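# Slide the paper roll onto the wooden holder's post

## Task

Fit the paper roll over the wooden holder's upright post so that it sits down on the holder's base, then release it so no gripper is touching the roll.

## Robot and tools

Robot: two arms, left_arm and right_arm, each ending in a parallel gripper with a wrist camera. The fingers point along the gripper's own +z axis and close along its y axis. The reported end_effector_position is the spot between the finger pads, roughly 1 cm short of the fingertips. Something may occasionally jerk a held part or shove a loose one.

Frame: all poses are in one scene frame. Origin is at table-top height, halfway between the two arms' nominal bases; +x points out over the table, +z up, and left_arm sits on the +y side (arm names do not match image sides). Positions are metres; orientations are quaternions written w first (qw, qx, qy, qz). A BASES line, if shown, gives each base's true calibrated location. Reported hand poses can be off by a few centimetres, more at long reach, and friction or weight can leave a gripper resting a centimetre or more from its command without any contact.

Row format (used by both motion tools): a flat list of 16 numbers covering both arms, even if one arm is idle: left_arm x, y, z, qw, qx, qy, qz, opening, then right_arm in the same order. x, y, z, quaternion form an absolute target pose for that gripper in the scene frame, not an offset. Opening runs from -1 (closed) to +1 (fully open, 0.094 m). To hold an arm still, repeat its full pose from the last result before it stopped, plus the intended opening, in every row; reuse a fixed quaternion rather than copying a drifted reading.

execute_actions: argument actions holds either nothing or one item. Empty list: just returns the state (with pictures). An item with rows (1 to 15 rows) and steps (at most 15, default 15) plays one row per 1/30 s step, repeating the last row if steps outnumber rows; it needs at least 5 steps. An item with only steps (up to 300) is a wait measured from the previous result, reply time included. Any target further than 0.6 m from that arm's last reported position along any gripper axis makes the call refused, and nothing is sent. The result is sampled 5 steps before the action finishes; those steps run afterward. Optional cameras: list of names, ["all"], or []; pictures only come if requested or the list is empty.

Every control step, the controller limits each arm's command to within 100 mm and 20 degrees of its measured pose, so long jumps take several actions; after the last step an arm is driven no further than its last clipped pose. Very small moves may not start at all. Elbows cannot fully straighten.

move: target is one 16-number row or a list of up to 15 rows (no 0.6 m limit). Each gripper follows a straight path and turns the short way. speed is m/s per arm path, 0.002 to 0.5, default 0.25 (turning up to twice that in rad/s); give one value or one per target. blend (metres, default 0) rounds corners at intermediate targets. blocking=false returns about 0.5 s in while the motion continues. The whole move is capped at 10 s. Openings of the first row are sent at once; openings changed at later rows cause all arms to halt, actuate the fingers, then continue. Paths do not avoid obstacles or the other arm; faster moves lag and overshoot more and hit harder, and aiming past a contact presses harder. Avoid routing a gripper close to its own base, which can flip the shoulder posture. The result adds a move: line giving the ending (done, off_target, moving, held, fault) and limits (paced means a pose was clipped, held means steps were withheld). An arm not named in the ending is done, within 10 mm and 2 degrees. Neither done nor off_target tells you about contact.

wait: seconds from 0 to 10; sends nothing new, lets a running move go on, returns early if it ends. stop: brakes the current move (needs room if fast); fingers keep moving. Both accept cameras.

zoom_image: camera is cam_high, cam_left_wrist or cam_right_wrist; region is [x0, y0, x1, y1] in pixels with (0,0) top-left, no bigger than 504 by 504, taken from that camera's latest picture.



Result lines: grip_measured is the finger opening on the command scale; it reads up to about 1.6 mm wide when empty and up to ~3 mm narrow (more on round parts) when squeezing. The fingers track the command until the force limit (about 50 to 64 N per pad), so there is no visible stop at contact; close gently on the roll. To release, command an opening clearly above grip_measured. Joint positions list joints from base to gripper, the last being opening in metres; Joint velocities reading within noise means that arm is still. Joint torques include the arm's weight, have per-arm offsets, and joints 1 to 3 wrap sign beyond ±28 N m. Hand target is the pose the controller currently chases. Joint ranges (rad): waist -2.618 to 3.054, shoulder 0 to 3.142, elbow 0 to 3.142 (straight 2.901), wrist pitch and yaw ±1.571, wrist roll ±2.094.

Cameras (672x504 each): cam_high is fixed above and in front, near (0.92, 0.008, 1.11) looking back and down; cam_left_wrist and cam_right_wrist ride on the hands and may lag during motion. Calibration K, distortion and T_world_to_cam are supplied and are accurate to a few millimetres near the centre of cam_high.

Avoid: dropping the roll or releasing it while it moves, anything leaving the table, slamming or pressing hard, contact between the two arms (the clearance check does not protect grippers or wrist cameras from each other), and any arm stop. Stretched arms, held loads or pushing at unreachable poses heat motors: MOTOR HOT appears at 75 °C, a fault folds the arm at 90 °C, and at 100 °C it collapses.

Each tool is called after ">>>" as name(argument=value, ...), one argument or row to a line, values as JSON.

## Session

>>> execute_actions(
  actions=[],
)

Scene clock: 0.00 s of 4400.00 s.
left_arm: end_effector_position=(+0.3629, +0.4204, +0.1333) grip_measured=+1.000 end_effector_quat_wxyz=(+0.532, -0.221, +0.816, +0.055) | right_arm: end_effector_position=(+0.4447, -0.1811, +0.1836) grip_measured=+1.000 end_effector_quat_wxyz=(+0.228, -0.321, +0.854, +0.341)
Joint positions: left_arm=[0.482 1.157 0.419 0.293 0.121 -0.104 0.094] | right_arm=[0.031 2.183 2.08 -1.173 -0.805 -0.549 0.094]
Joint velocities: within noise
Joint torques (N m): no reading
Motor temperatures (°C): left_arm=[23 24 21 24 22 21 23] | right_arm=[23 23 23 22 22 23 24]
Heat: left arm: 24 °C; right arm: 24 °C.
Hand target: left_arm +0.3638, +0.4208, +0.1376; +0.536, -0.219, +0.813, +0.056 | right_arm +0.4442, -0.1793, +0.1925; +0.237, -0.325, +0.848, +0.345

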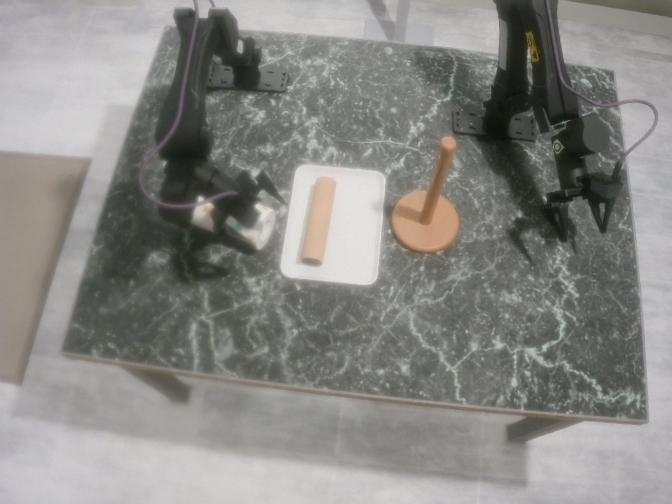

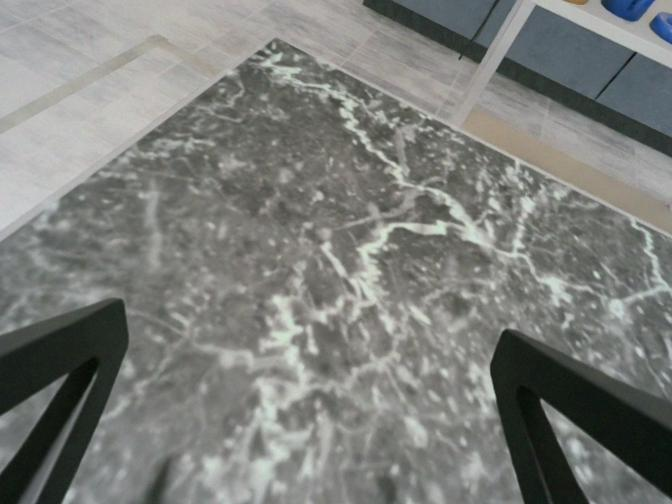

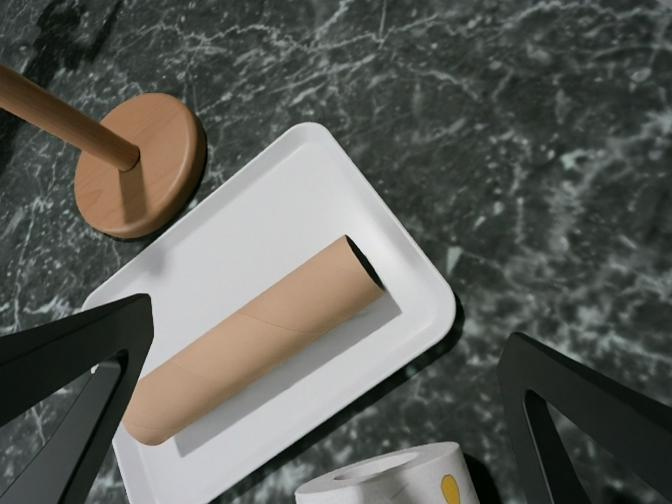

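>>> zoom_image(
  camera="cam_high",
  region=[150, 120, 480, 300],
)

>>> zoom_image(
  camera="cam_right_wrist",
  region=[260, 400, 520, 504],
)

Scaled by 1.527 from the camera's 672x504 image, which has a finer 960x720 frame.

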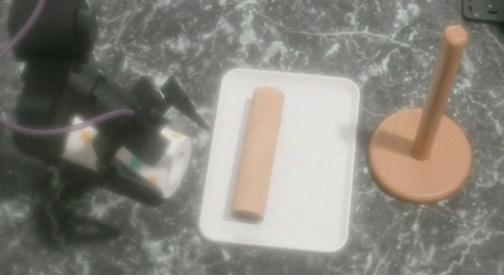

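Scaled by 1.938 from the camera's 672x504 image, which has a finer 960x720 frame.

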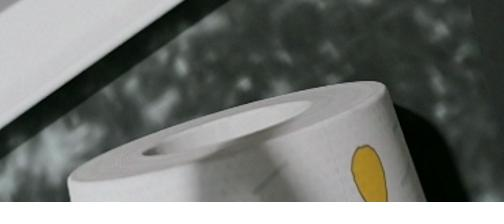

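>>> move(
  target=[0.3629,0.4204,0.1333,0.532,-0.221,0.816,0.055,1,0.386,-0.277,0.2,0,-0.648,0.762,0,1],
  speed=0.4,
  cameras=["cam_high","cam_right_wrist"],
)

Scene clock: 3.87 s of 4400.00 s.
left_arm: end_effector_position=(+0.3629, +0.4204, +0.1333) grip_measured=+1.000 end_effector_quat_wxyz=(+0.532, -0.221, +0.816, +0.055) | right_arm: end_effector_position=(+0.3952, -0.2775, +0.1869) grip_measured=+1.000 end_effector_quat_wxyz=(+0.055, -0.641, +0.765, -0.030)
Joint positions: left_arm=[0.482 1.157 0.419 0.293 0.121 -0.104 0.094] | right_arm=[0.108 2.126 2.252 -1.572 -0.009 -1.273 0.094]
Joint velocities: within noise
Joint torques (N m): left_arm=[-0.1 -3.77 7.36 2.08 0.03 -0.03] | right_arm=[0.51 -16.81 4.59 0.33 0.11 -0.01]
Motor temperatures (°C): left_arm=[23 24 22 25 22 21 23] | right_arm=[23 25 23 23 22 23 24]
Heat: left arm: 25 °C; right arm: 25 °C.
Hand target: left_arm +0.3629, +0.4204, +0.1333; +0.532, -0.221, +0.816, +0.055 | right_arm +0.3862, -0.2771, +0.1992; +0.059, -0.646, +0.760, -0.037
Off the commanded pose: left_arm 0.000 m, 0 deg | right_arm 0.016 m, 7 deg.
joint sent to its limit (right arm) — joint 4 (wrist pitch), lower limit.
Kept back: nothing.
move: off_target (right_arm)
camera_calibration:
cam_right_wrist: T_world_to_cam=[[0.993802, -0.0547638, 0.0967428, -0.426833], [-0.092565, -0.889571, 0.44732, -0.270148], [0.0615627, -0.453502, -0.889127, 0.119921], [0, 0, 0, 1]] pos_world=[0.391798, -0.209306, 0.26876]
Images, in order (width x height): cam_high 672x504, cam_right_wrist 672x504.

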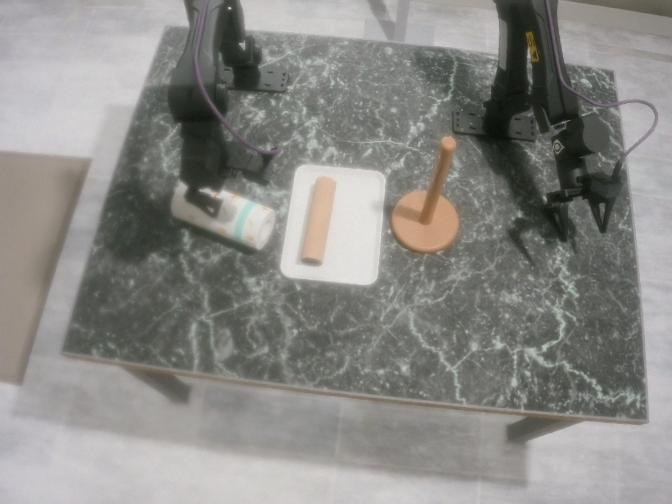

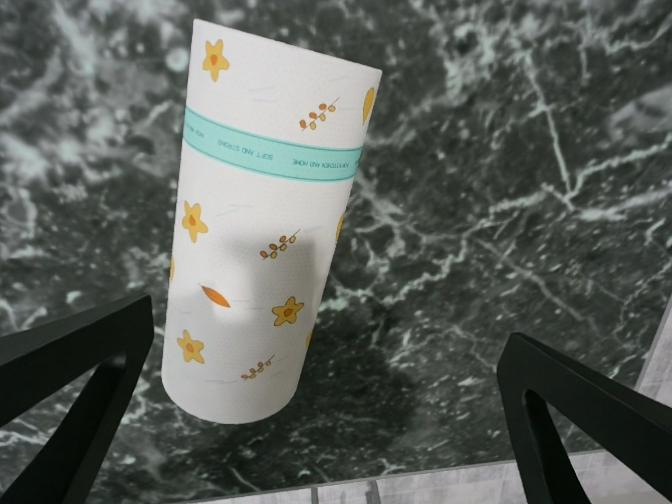

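>>> move(
  target=[0.3629,0.4204,0.1333,0.532,-0.221,0.816,0.055,1,0.361,-0.304,0.142,0.055,-0.6145,0.785,-0.043,1],
  speed=0.3,
  cameras=["cam_right_wrist"],
)

Scene clock: 6.33 s of 4400.00 s.
left_arm: end_effector_position=(+0.3629, +0.4204, +0.1333) grip_measured=+1.000 end_effector_quat_wxyz=(+0.532, -0.221, +0.816, +0.055) | right_arm: end_effector_position=(+0.3642, -0.3025, +0.1314) grip_measured=+1.000 end_effector_quat_wxyz=(+0.043, -0.619, +0.784, -0.033)
Joint positions: left_arm=[0.482 1.157 0.419 0.293 0.121 -0.104 0.094] | right_arm=[0.061 1.934 1.745 -1.275 0.006 -1.263 0.094]
Joint velocities: within noise
Joint torques (N m): left_arm=[-0.06 -3.64 7.31 2.07 0.01 -0.03] | right_arm=[-0.1 -15.36 4.78 0.51 0.03 0.09]
Motor temperatures (°C): left_arm=[23 24 22 26 22 21 23] | right_arm=[23 25 23 23 22 23 24]
Heat: left arm: 26 °C; right arm: 25 °C.
Hand target: left_arm +0.3629, +0.4204, +0.1333; +0.532, -0.221, +0.816, +0.055 | right_arm +0.3610, -0.3040, +0.1418; +0.055, -0.615, +0.786, -0.043
Off the commanded pose: left_arm 0.000 m, 0 deg | right_arm 0.011 m, 2 deg.
Kept back: nothing.
move: off_target (right_arm)
camera_calibration:
cam_right_wrist: T_world_to_cam=[[0.990406, -0.111466, 0.0816726, -0.405965], [-0.136744, -0.875716, 0.463058, -0.252222], [0.0199068, -0.469784, -0.882557, 0.0704729], [0, 0, 0, 1]] pos_world=[0.366178, -0.233019, 0.212146]
Images, in order (width x height): cam_right_wrist 672x504.

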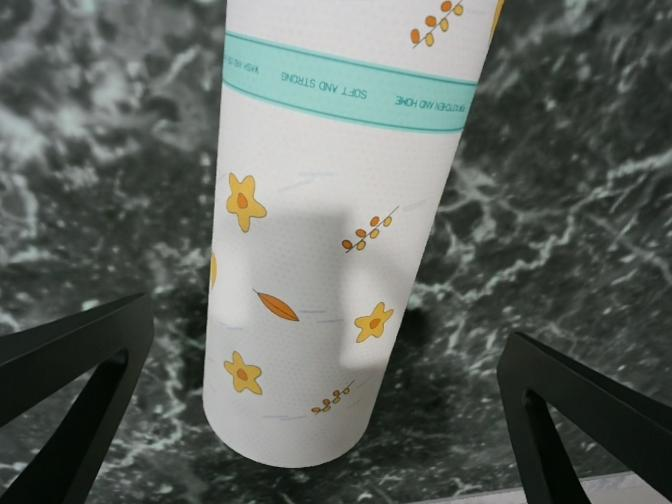

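>>> move(
  target=[
    [0.3629,0.4204,0.1333,0.532,-0.221,0.816,0.055,1,0.3635,-0.304,0.053,0.042,-0.594,0.803,-0.031,1],
    [0.3629,0.4204,0.1333,0.532,-0.221,0.816,0.055,1,0.3635,-0.304,0.053,0.042,-0.594,0.803,-0.031,0.65],
  ],
  speed=0.17,
  cameras=["cam_right_wrist","cam_high"],
)

Scene clock: 8.57 s of 4400.00 s.
left_arm: end_effector_position=(+0.3629, +0.4204, +0.1333) grip_measured=+1.000 end_effector_quat_wxyz=(+0.532, -0.221, +0.816, +0.055) | right_arm: end_effector_position=(+0.3680, -0.3025, +0.0683) grip_measured=+0.655 end_effector_quat_wxyz=(+0.057, -0.597, +0.799, -0.041)
Joint positions: left_arm=[0.482 1.157 0.419 0.293 0.121 -0.104 0.094] | right_arm=[0.061 1.935 1.491 -0.986 0.008 -1.21 0.078]
Joint velocities: within noise
Joint torques (N m): left_arm=[-0.08 -3.69 7.32 2.08 0.01 -0.05] | right_arm=[-0.23 -8.85 5.01 0.59 -0.01 0.09]
Motor temperatures (°C): left_arm=[23 24 22 26 22 21 23] | right_arm=[23 26 23 23 22 23 24]
Heat: left arm: 26 °C; right arm: 26 °C.
Hand target: left_arm +0.3629, +0.4204, +0.1333; +0.532, -0.221, +0.816, +0.055 | right_arm +0.3631, -0.3040, +0.0534; +0.042, -0.594, +0.803, -0.031
Off the commanded pose: left_arm 0.000 m, 0 deg | right_arm 0.016 m, 2 deg.
Kept back: nothing.
move: off_target (right_arm); target 2's new opening was sent with right_arm's hand 0.016 m and 2 deg from that target
camera_calibration:
cam_right_wrist: T_world_to_cam=[[0.979855, -0.164242, 0.113614, -0.418825], [-0.198159, -0.870323, 0.450855, -0.197403], [0.0248315, -0.464287, -0.885337, 0.0147296], [0, 0, 0, 1]] pos_world=[0.370905, -0.233754, 0.149625]
Images, in order (width x height): cam_high 672x504, cam_right_wrist 672x504.

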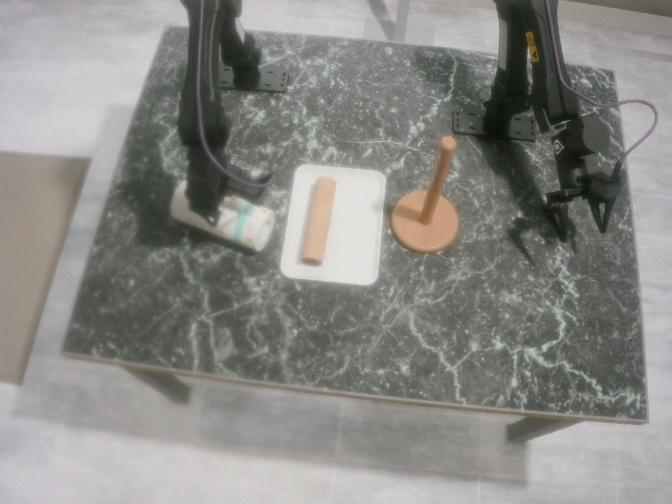

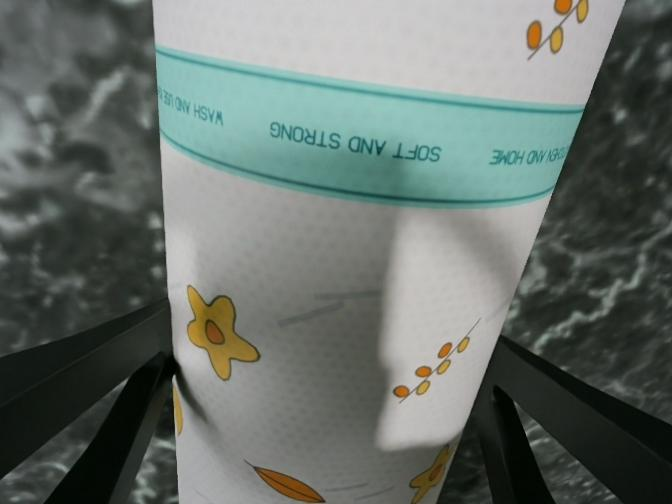

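>>> move(
  target=[
    [0.3629,0.4204,0.1333,0.532,-0.221,0.816,0.055,1,0.361,-0.304,0.068,0.042,-0.594,0.803,-0.031,1],
    [0.3629,0.4204,0.1333,0.532,-0.221,0.816,0.055,1,0.361,-0.304,0.030,0.042,-0.594,0.803,-0.031,1],
  ],
  speed=0.12,
  blend=0.01,
  cameras=["cam_right_wrist"],
)

Scene clock: 11.60 s of 4400.00 s.
left_arm: end_effector_position=(+0.3629, +0.4204, +0.1333) grip_measured=+1.000 end_effector_quat_wxyz=(+0.532, -0.221, +0.816, +0.055) | right_arm: end_effector_position=(+0.3652, -0.3027, +0.0431) grip_measured=+0.998 end_effector_quat_wxyz=(+0.054, -0.597, +0.799, -0.039)
Joint positions: left_arm=[0.482 1.157 0.419 0.293 0.121 -0.104 0.094] | right_arm=[0.061 1.955 1.417 -0.898 0.008 -1.21 0.094]
Joint velocities: within noise
Joint torques (N m): left_arm=[-0.09 -3.71 7.39 2.06 0.02 -0.02] | right_arm=[-0.21 -9.17 5.12 0.58 0.01 0.09]
Motor temperatures (°C): left_arm=[23 24 22 26 22 21 23] | right_arm=[23 26 23 23 22 23 24]
Heat: left arm: 26 °C; right arm: 26 °C.
Hand target: left_arm +0.3629, +0.4204, +0.1333; +0.532, -0.221, +0.816, +0.055 | right_arm +0.3607, -0.3040, +0.0304; +0.042, -0.594, +0.803, -0.031
Off the commanded pose: left_arm 0.000 m, 0 deg | right_arm 0.014 m, 2 deg.
Kept back: nothing.
move: off_target (right_arm); blend cut to 0 m at target 1
camera_calibration:
cam_right_wrist: T_world_to_cam=[[0.980486, -0.164938, 0.106966, -0.413416], [-0.195722, -0.869993, 0.452554, -0.187673], [0.0184164, -0.464659, -0.885298, -0.0053129], [0, 0, 0, 1]] pos_world=[0.368715, -0.233931, 0.12445]
Images, in order (width x height): cam_right_wrist 672x504.

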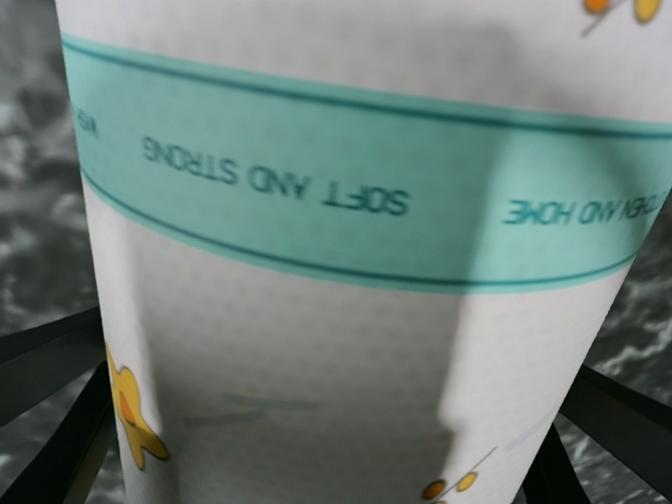

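>>> move(
  target=[
    [0.3629,0.4204,0.1333,0.532,-0.221,0.816,0.055,1,0.3607,-0.304,0.0304,0.042,-0.594,0.803,-0.031,0.45],
    [0.3629,0.4204,0.1333,0.532,-0.221,0.816,0.055,1,0.361,-0.304,0.18,0.042,-0.594,0.803,-0.031,0.45],
    [0.3629,0.4204,0.1333,0.532,-0.221,0.816,0.055,1,0.335,-0.1,0.47,0.638,-0.304,0.638,0.304,0.45],
    [0.3629,0.4204,0.1333,0.532,-0.221,0.816,0.055,1,0.327,0.115,0.475,0.638,-0.304,0.638,0.304,0.45],
  ],
  speed=[0.2,0.35,0.45,0.3],
  blend=[0,0.08,0.06,0],
)

Scene clock: 16.60 s of 4400.00 s.
left_arm: end_effector_position=(+0.3629, +0.4204, +0.1333) grip_measured=+1.000 end_effector_quat_wxyz=(+0.532, -0.221, +0.816, +0.055) | right_arm: end_effector_position=(+0.3197, +0.1135, +0.4691) grip_measured=+0.677 end_effector_quat_wxyz=(+0.631, -0.312, +0.641, +0.307)
Joint positions: left_arm=[0.482 1.157 0.419 0.293 0.121 -0.104 0.094] | right_arm=[0.894 1.812 1.971 -0.176 0.001 -0.001 0.079]
Joint velocities: within noise
Joint torques (N m): left_arm=[-0.02 -3.66 7.3 2.06 0.03 -0.04] | right_arm=[-0.29 -8.68 11.18 1.98 0.13 0.03]
Motor temperatures (°C): left_arm=[23 24 22 27 22 21 23] | right_arm=[23 26 23 23 22 23 24]
Heat: left arm: 27 °C; right arm: 26 °C.
Hand target: left_arm +0.3629, +0.4204, +0.1333; +0.532, -0.221, +0.816, +0.055 | right_arm +0.3266, +0.1147, +0.4747; +0.638, -0.304, +0.638, +0.304
Off the commanded pose: left_arm 0.000 m, 0 deg | right_arm 0.010 m, 1 deg.
Kept back: nothing.
move: done; blend cut to 0.0746 m at target 2
camera_calibration:
cam_right_wrist: T_world_to_cam=[[0.798063, -0.590067, 0.122137, -0.246274], [-0.208134, -0.460152, -0.863099, 0.547407], [0.565488, 0.663386, -0.490043, 0.0777189], [0, 0, 0, 1]] pos_world=[0.266527, 0.0550145, 0.540631]

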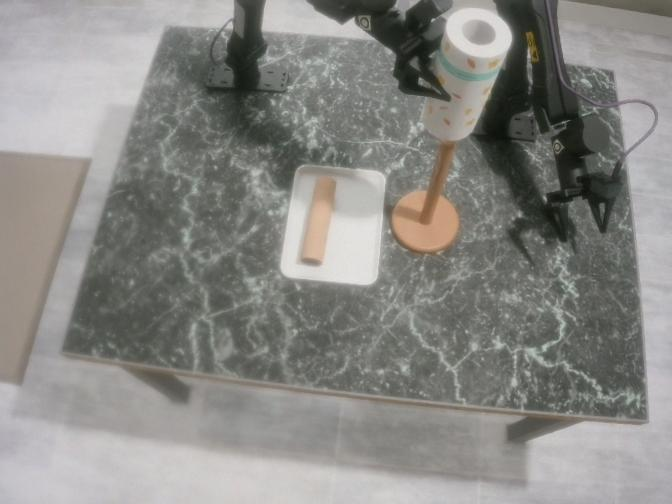

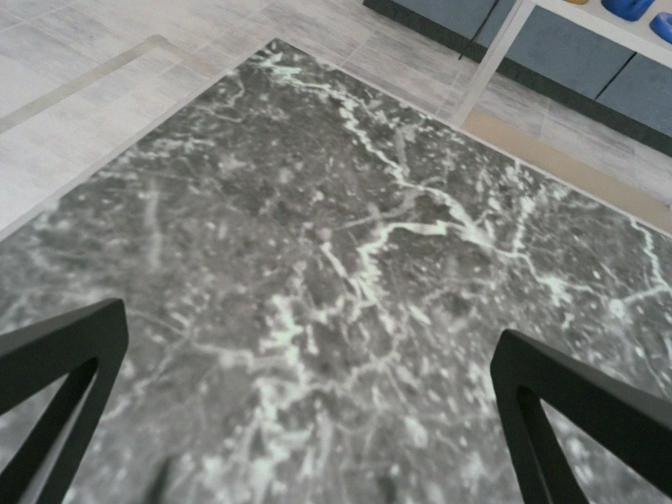

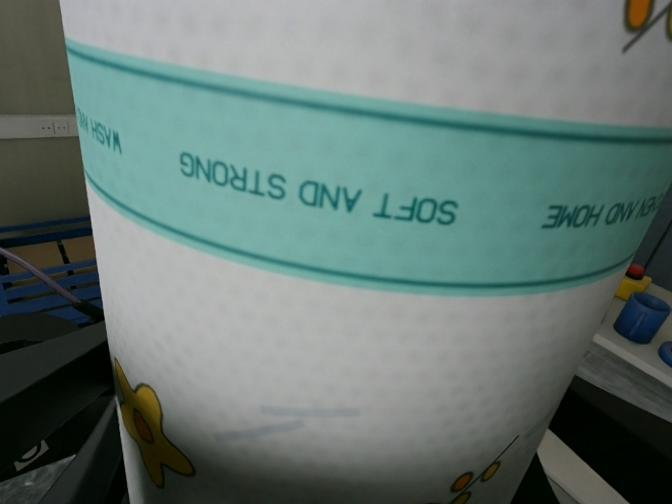

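>>> zoom_image(
  camera="cam_high",
  region=[370, 0, 550, 260],
)

Scaled by 1.938 from the camera's 672x504 image, which has a finer 960x720 frame.

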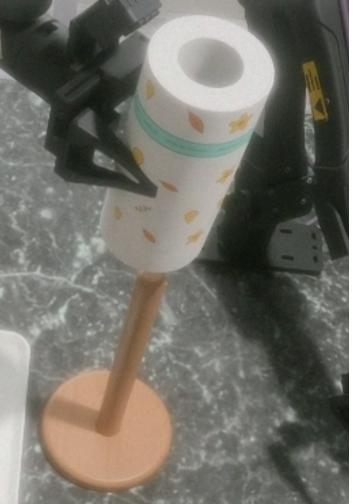

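>>> move(
  target=[0.3629,0.4204,0.1333,0.532,-0.221,0.816,0.055,1,0.329,0.121,0.46,0.652,-0.298,0.624,0.311,0.45],
  speed=0.2,
  cameras=["cam_high"],
)

>>> zoom_image(
  camera="cam_high",
  region=[370, 0, 550, 260],
)

Scene clock: 18.73 s of 4400.00 s.
left_arm: end_effector_position=(+0.3629, +0.4204, +0.1333) grip_measured=+1.000 end_effector_quat_wxyz=(+0.532, -0.221, +0.816, +0.055) | right_arm: end_effector_position=(+0.3241, +0.1180, +0.4662) grip_measured=+0.677 end_effector_quat_wxyz=(+0.649, -0.302, +0.623, +0.314)
Joint positions: left_arm=[0.482 1.157 0.419 0.293 0.121 -0.104 0.094] | right_arm=[0.894 1.812 1.9 -0.048 0.005 -0.001 0.079]
Joint velocities: within noise
Joint torques (N m): left_arm=[-0.05 -3.7 7.35 2.06 0 -0.03] | right_arm=[0.05 -9.89 6.28 2.22 0.15 0.03]
Motor temperatures (°C): left_arm=[23 24 22 27 22 21 23] | right_arm=[23 26 24 24 22 23 25]
Heat: left arm: 27 °C; right arm: 26 °C.
Hand target: left_arm +0.3629, +0.4204, +0.1333; +0.532, -0.221, +0.816, +0.055 | right_arm +0.3287, +0.1209, +0.4600; +0.652, -0.298, +0.624, +0.311
Off the commanded pose: left_arm 0.000 m, 0 deg | right_arm 0.008 m, 1 deg.
Kept back: nothing.
move: done
Images, in order (width x height): cam_high 672x504.

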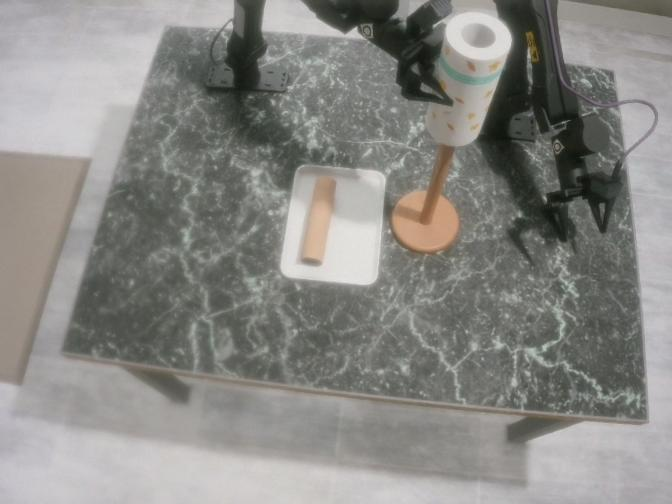

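Scaled by 1.938 from the camera's 672x504 image, which has a finer 960x720 frame.

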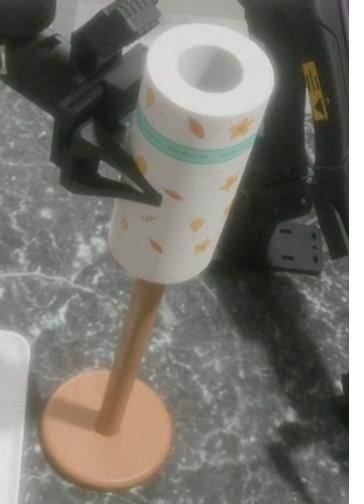

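>>> move(
  target=[0.3629,0.4204,0.1333,0.532,-0.221,0.816,0.055,1,0.328,0.121,0.395,0.651,-0.299,0.626,0.311,0.45],
  speed=0.12,
  cameras=["cam_high"],
)

>>> zoom_image(
  camera="cam_high",
  region=[370, 0, 550, 260],
)

Scene clock: 20.27 s of 4400.00 s.
left_arm: end_effector_position=(+0.3629, +0.4204, +0.1333) grip_measured=+1.000 end_effector_quat_wxyz=(+0.532, -0.221, +0.816, +0.055) | right_arm: end_effector_position=(+0.3327, +0.1286, +0.3746) grip_measured=+0.677 end_effector_quat_wxyz=(+0.633, -0.310, +0.640, +0.306)
Joint positions: left_arm=[0.482 1.157 0.419 0.293 0.121 -0.104 0.094] | right_arm=[0.894 1.812 1.582 0.217 0.006 -0.001 0.079]
Joint velocities: within noise
Joint torques (N m): left_arm=[-0.03 -3.74 7.35 2.05 -0.01 -0.02] | right_arm=[0.16 -14.64 7.04 2.22 0.13 0.02]
Motor temperatures (°C): left_arm=[23 24 23 27 22 21 23] | right_arm=[23 26 24 25 22 23 25]
Heat: left arm: 27 °C; right arm: 26 °C.
Hand target: left_arm +0.3629, +0.4204, +0.1333; +0.532, -0.221, +0.816, +0.055 | right_arm +0.3280, +0.1211, +0.3950; +0.650, -0.299, +0.626, +0.311
Off the commanded pose: left_arm 0.000 m, 0 deg | right_arm 0.022 m, 3 deg.
Kept back: nothing.
move: off_target (right_arm)
Images, in order (width x height): cam_high 672x504.

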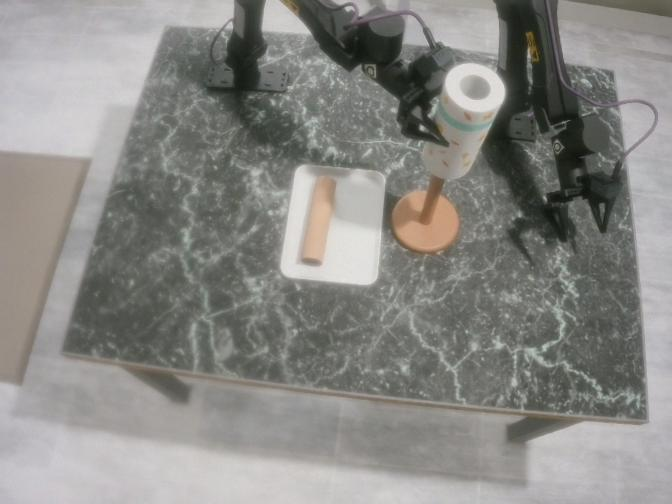

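Scaled by 1.938 from the camera's 672x504 image, which has a finer 960x720 frame.

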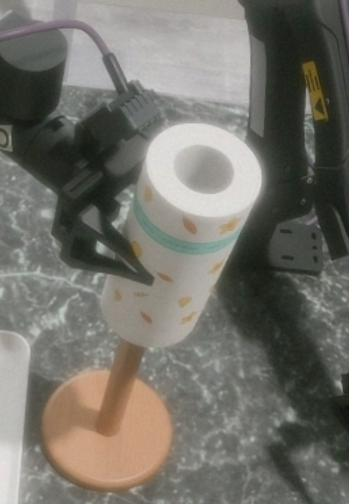

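>>> move(
  target=[0.3629,0.4204,0.1333,0.532,-0.221,0.816,0.055,1,0.325,0.119,0.25,0.644,-0.302,0.633,0.308,0.45],
  speed=0.2,
  cameras=["cam_high"],
)

>>> zoom_image(
  camera="cam_high",
  region=[370, 0, 550, 260],
)

Scene clock: 22.00 s of 4400.00 s.
left_arm: end_effector_position=(+0.3629, +0.4204, +0.1333) grip_measured=+1.000 end_effector_quat_wxyz=(+0.532, -0.221, +0.816, +0.055) | right_arm: end_effector_position=(+0.3250, +0.1180, +0.2561) grip_measured=+0.677 end_effector_quat_wxyz=(+0.641, -0.305, +0.632, +0.309)
Joint positions: left_arm=[0.482 1.157 0.419 0.293 0.121 -0.104 0.094] | right_arm=[0.894 1.875 1.149 0.74 0.009 -0.001 0.079]
Joint velocities: within noise
Joint torques (N m): left_arm=[-0.03 -3.71 7.38 2.05 0.03 -0.01] | right_arm=[0.39 -10.13 6.38 2.21 0.12 0.04]
Motor temperatures (°C): left_arm=[23 24 23 28 22 21 23] | right_arm=[23 26 24 25 22 23 25]
Heat: left arm: 28 °C; right arm: 26 °C.
Hand target: left_arm +0.3629, +0.4204, +0.1333; +0.532, -0.221, +0.816, +0.055 | right_arm +0.3248, +0.1190, +0.2499; +0.643, -0.302, +0.633, +0.308
Off the commanded pose: left_arm 0.000 m, 0 deg | right_arm 0.006 m, 0 deg.
Kept back: nothing.
move: done
Images, in order (width x height): cam_high 672x504.

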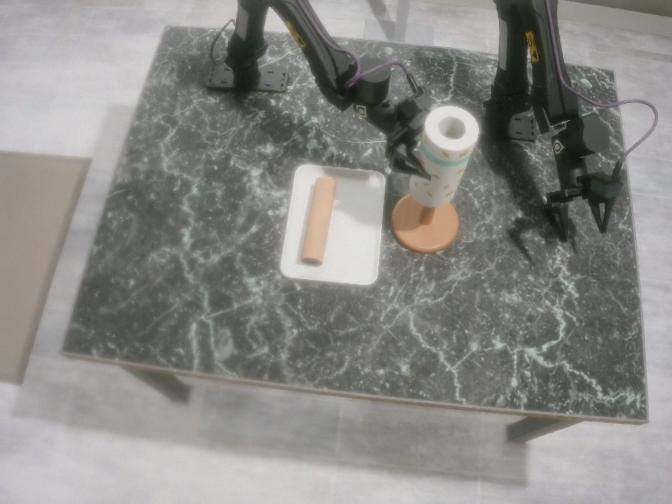

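Scaled by 1.938 from the camera's 672x504 image, which has a finer 960x720 frame.

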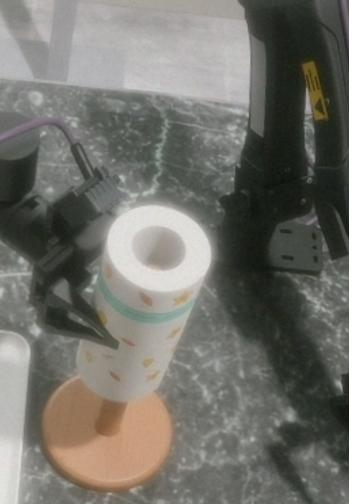

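>>> move(
  target=[
    [0.3629,0.4204,0.1333,0.532,-0.221,0.816,0.055,1,0.326,0.12,0.175,0.644,-0.302,0.633,0.308,0.45],
    [0.3629,0.4204,0.1333,0.532,-0.221,0.816,0.055,1,0.326,0.12,0.148,0.644,-0.302,0.633,0.308,0.45],
  ],
  speed=[0.18,0.06],
  blend=[0.01,0],
  cameras=["cam_high"],
)

>>> zoom_image(
  camera="cam_high",
  region=[370, 80, 550, 260],
)

Scene clock: 23.70 s of 4400.00 s.
left_arm: end_effector_position=(+0.3629, +0.4204, +0.1333) grip_measured=+1.000 end_effector_quat_wxyz=(+0.532, -0.221, +0.816, +0.055) | right_arm: end_effector_position=(+0.3280, +0.1217, +0.1622) grip_measured=+0.677 end_effector_quat_wxyz=(+0.647, -0.302, +0.627, +0.312)
Joint positions: left_arm=[0.482 1.157 0.419 0.293 0.121 -0.104 0.094] | right_arm=[0.894 2.126 1.043 1.115 0.009 -0.001 0.079]
Joint velocities: within noise
Joint torques (N m): left_arm=[-0.02 -3.64 7.42 2.06 0.02 -0.02] | right_arm=[0.36 -10.36 4.41 2.24 0.14 0.02]
Motor temperatures (°C): left_arm=[23 24 23 28 22 21 23] | right_arm=[23 26 24 26 22 23 25]
Heat: left arm: 28 °C; right arm: 26 °C.
Hand target: left_arm +0.3629, +0.4204, +0.1333; +0.532, -0.221, +0.816, +0.055 | right_arm +0.3259, +0.1199, +0.1481; +0.643, -0.302, +0.633, +0.308
Off the commanded pose: left_arm 0.000 m, 0 deg | right_arm 0.014 m, 1 deg.
Kept back: nothing.
move: off_target (right_arm)
Images, in order (width x height): cam_high 672x504.

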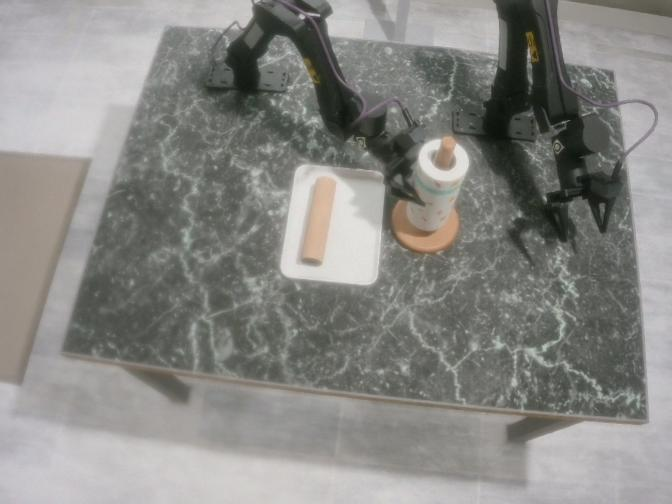

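Scaled by 2.800 from the camera's 672x504 image, which has a finer 960x720 frame.

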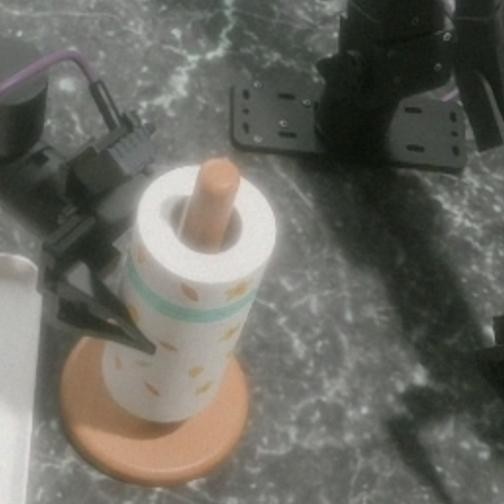

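>>> move(
  target=[0.3629,0.4204,0.1333,0.532,-0.221,0.816,0.055,1,0.325,0.119,0.122,0.644,-0.302,0.633,0.308,0.45],
  speed=0.06,
  cameras=["cam_high"],
)

>>> zoom_image(
  camera="cam_high",
  region=[370, 80, 550, 260],
)

Scene clock: 25.03 s of 4400.00 s.
left_arm: end_effector_position=(+0.3629, +0.4204, +0.1333) grip_measured=+1.000 end_effector_quat_wxyz=(+0.532, -0.221, +0.816, +0.055) | right_arm: end_effector_position=(+0.3269, +0.1203, +0.1337) grip_measured=+0.677 end_effector_quat_wxyz=(+0.645, -0.303, +0.629, +0.311)
Joint positions: left_arm=[0.482 1.157 0.419 0.293 0.121 -0.104 0.094] | right_arm=[0.894 2.206 1.025 1.207 0.009 -0.001 0.079]
Joint velocities: within noise
Joint torques (N m): left_arm=[-0.05 -3.69 7.39 2.07 0.02 -0.03] | right_arm=[0.31 -10.59 4.53 2.19 0.12 0.04]
Motor temperatures (°C): left_arm=[23 24 23 28 22 21 23] | right_arm=[23 26 24 26 22 23 25]
Heat: left arm: 28 °C; right arm: 26 °C.
Hand target: left_arm +0.3629, +0.4204, +0.1333; +0.532, -0.221, +0.816, +0.055 | right_arm +0.3249, +0.1190, +0.1222; +0.643, -0.302, +0.633, +0.308
Off the commanded pose: left_arm 0.000 m, 0 deg | right_arm 0.012 m, 1 deg.
Kept back: nothing.
move: off_target (right_arm)
Images, in order (width x height): cam_high 672x504.

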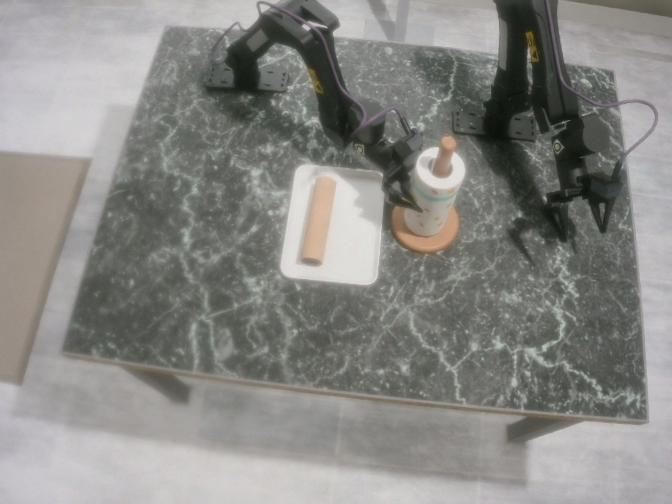

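Scaled by 2.800 from the camera's 672x504 image, which has a finer 960x720 frame.

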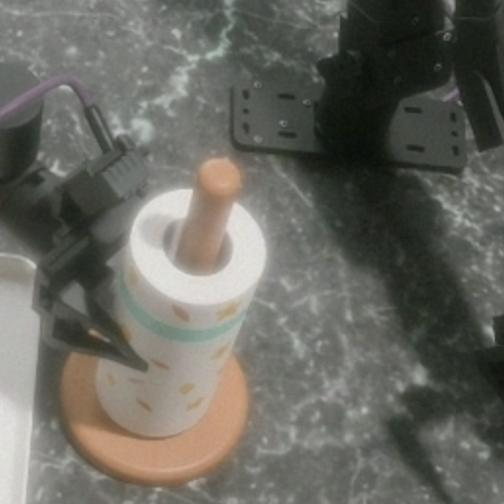

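>>> move(
  target=[
    [0.3629,0.4204,0.1333,0.532,-0.221,0.816,0.055,1,0.325,0.119,0.111,0.644,-0.302,0.633,0.308,0.45],
    [0.3629,0.4204,0.1333,0.532,-0.221,0.816,0.055,1,0.325,0.119,0.112,0.644,-0.302,0.633,0.308,1],
  ],
  speed=0.05,
  cameras=["cam_high"],
)

>>> zoom_image(
  camera="cam_high",
  region=[370, 80, 550, 260],
)

Scene clock: 26.47 s of 4400.00 s.
left_arm: end_effector_position=(+0.3629, +0.4204, +0.1333) grip_measured=+1.000 end_effector_quat_wxyz=(+0.532, -0.221, +0.816, +0.055) | right_arm: end_effector_position=(+0.3269, +0.1202, +0.1294) grip_measured=+0.998 end_effector_quat_wxyz=(+0.651, -0.300, +0.622, +0.314)
Joint positions: left_arm=[0.482 1.157 0.419 0.293 0.121 -0.104 0.094] | right_arm=[0.894 2.236 1.025 1.257 0.009 -0.001 0.094]
Joint velocities: within noise
Joint torques (N m): left_arm=[-0.03 -3.64 7.32 2.09 0.02 -0.04] | right_arm=[0.38 -10.41 4.33 2.03 0.14 0.05]
Motor temperatures (°C): left_arm=[23 24 23 28 22 21 23] | right_arm=[23 26 24 26 22 23 25]
Heat: left arm: 28 °C; right arm: 26 °C.
Hand target: left_arm +0.3629, +0.4204, +0.1333; +0.532, -0.221, +0.816, +0.055 | right_arm +0.3248, +0.1188, +0.1123; +0.643, -0.302, +0.633, +0.308
Off the commanded pose: left_arm 0.000 m, 0 deg | right_arm 0.018 m, 2 deg.
Kept back: nothing.
move: off_target (right_arm); target 2's new opening was sent with right_arm's hand 0.013 m and 1 deg from that target
Images, in order (width x height): cam_high 672x504.

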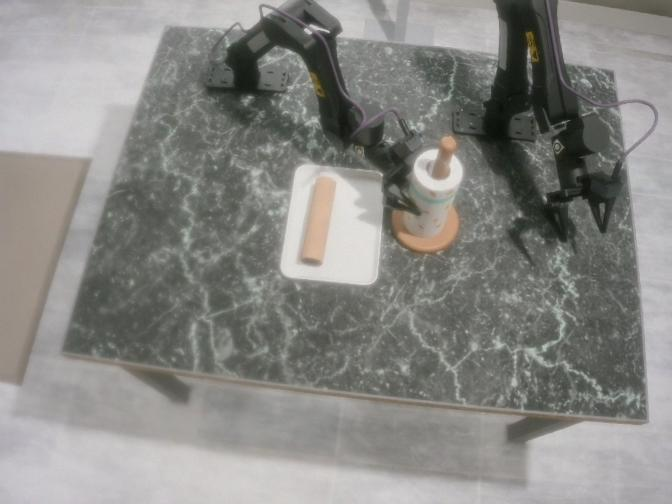

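Scaled by 2.800 from the camera's 672x504 image, which has a finer 960x720 frame.

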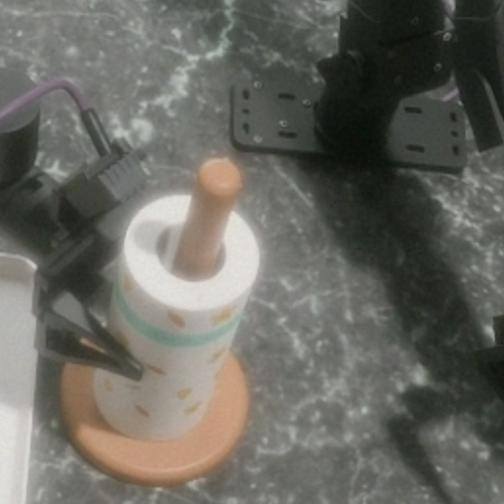

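>>> move(
  target=[0.3629,0.4204,0.1333,0.532,-0.221,0.816,0.055,1,0.270,0.052,0.117,0.644,-0.302,0.633,0.308,1],
  speed=0.15,
  cameras=["cam_high"],
)

Scene clock: 27.77 s of 4400.00 s.
left_arm: end_effector_position=(+0.3629, +0.4204, +0.1333) grip_measured=+1.000 end_effector_quat_wxyz=(+0.532, -0.221, +0.816, +0.055) | right_arm: end_effector_position=(+0.2732, +0.0537, +0.1000) grip_measured=+0.998 end_effector_quat_wxyz=(+0.631, -0.310, +0.643, +0.303)
Joint positions: left_arm=[0.482 1.157 0.419 0.293 0.121 -0.104 0.094] | right_arm=[0.9 2.122 0.64 1.463 0.017 -0.001 0.094]
Joint velocities: within noise
Joint torques (N m): left_arm=[-0.08 -3.66 7.39 2.05 0.01 -0.03] | right_arm=[0.54 -14.02 2.74 2.03 0.12 0.06]
Motor temperatures (°C): left_arm=[23 24 23 28 22 21 23] | right_arm=[23 26 24 26 22 23 25]
Heat: left arm: 28 °C; right arm: 26 °C.
Hand target: left_arm +0.3629, +0.4204, +0.1333; +0.532, -0.221, +0.816, +0.055 | right_arm +0.2702, +0.0522, +0.1165; +0.643, -0.302, +0.633, +0.308
Off the commanded pose: left_arm 0.000 m, 0 deg | right_arm 0.017 m, 2 deg.
Kept back: nothing.
move: off_target (right_arm)
Images, in order (width x height): cam_high 672x504.

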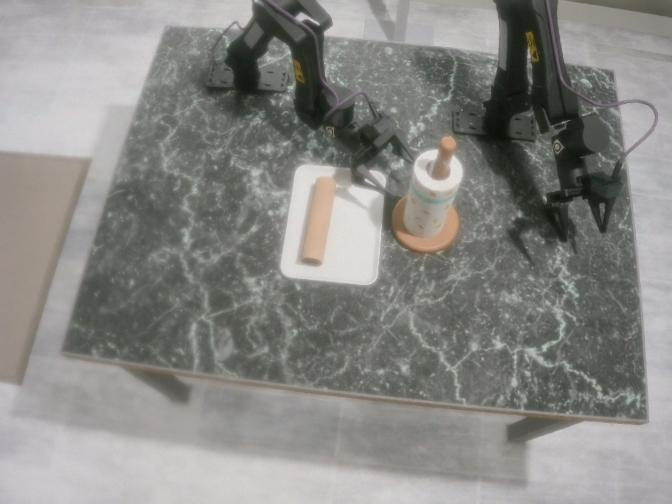

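>>> finished_scene(
  scene=1,
)

The scene is finished: the task was done.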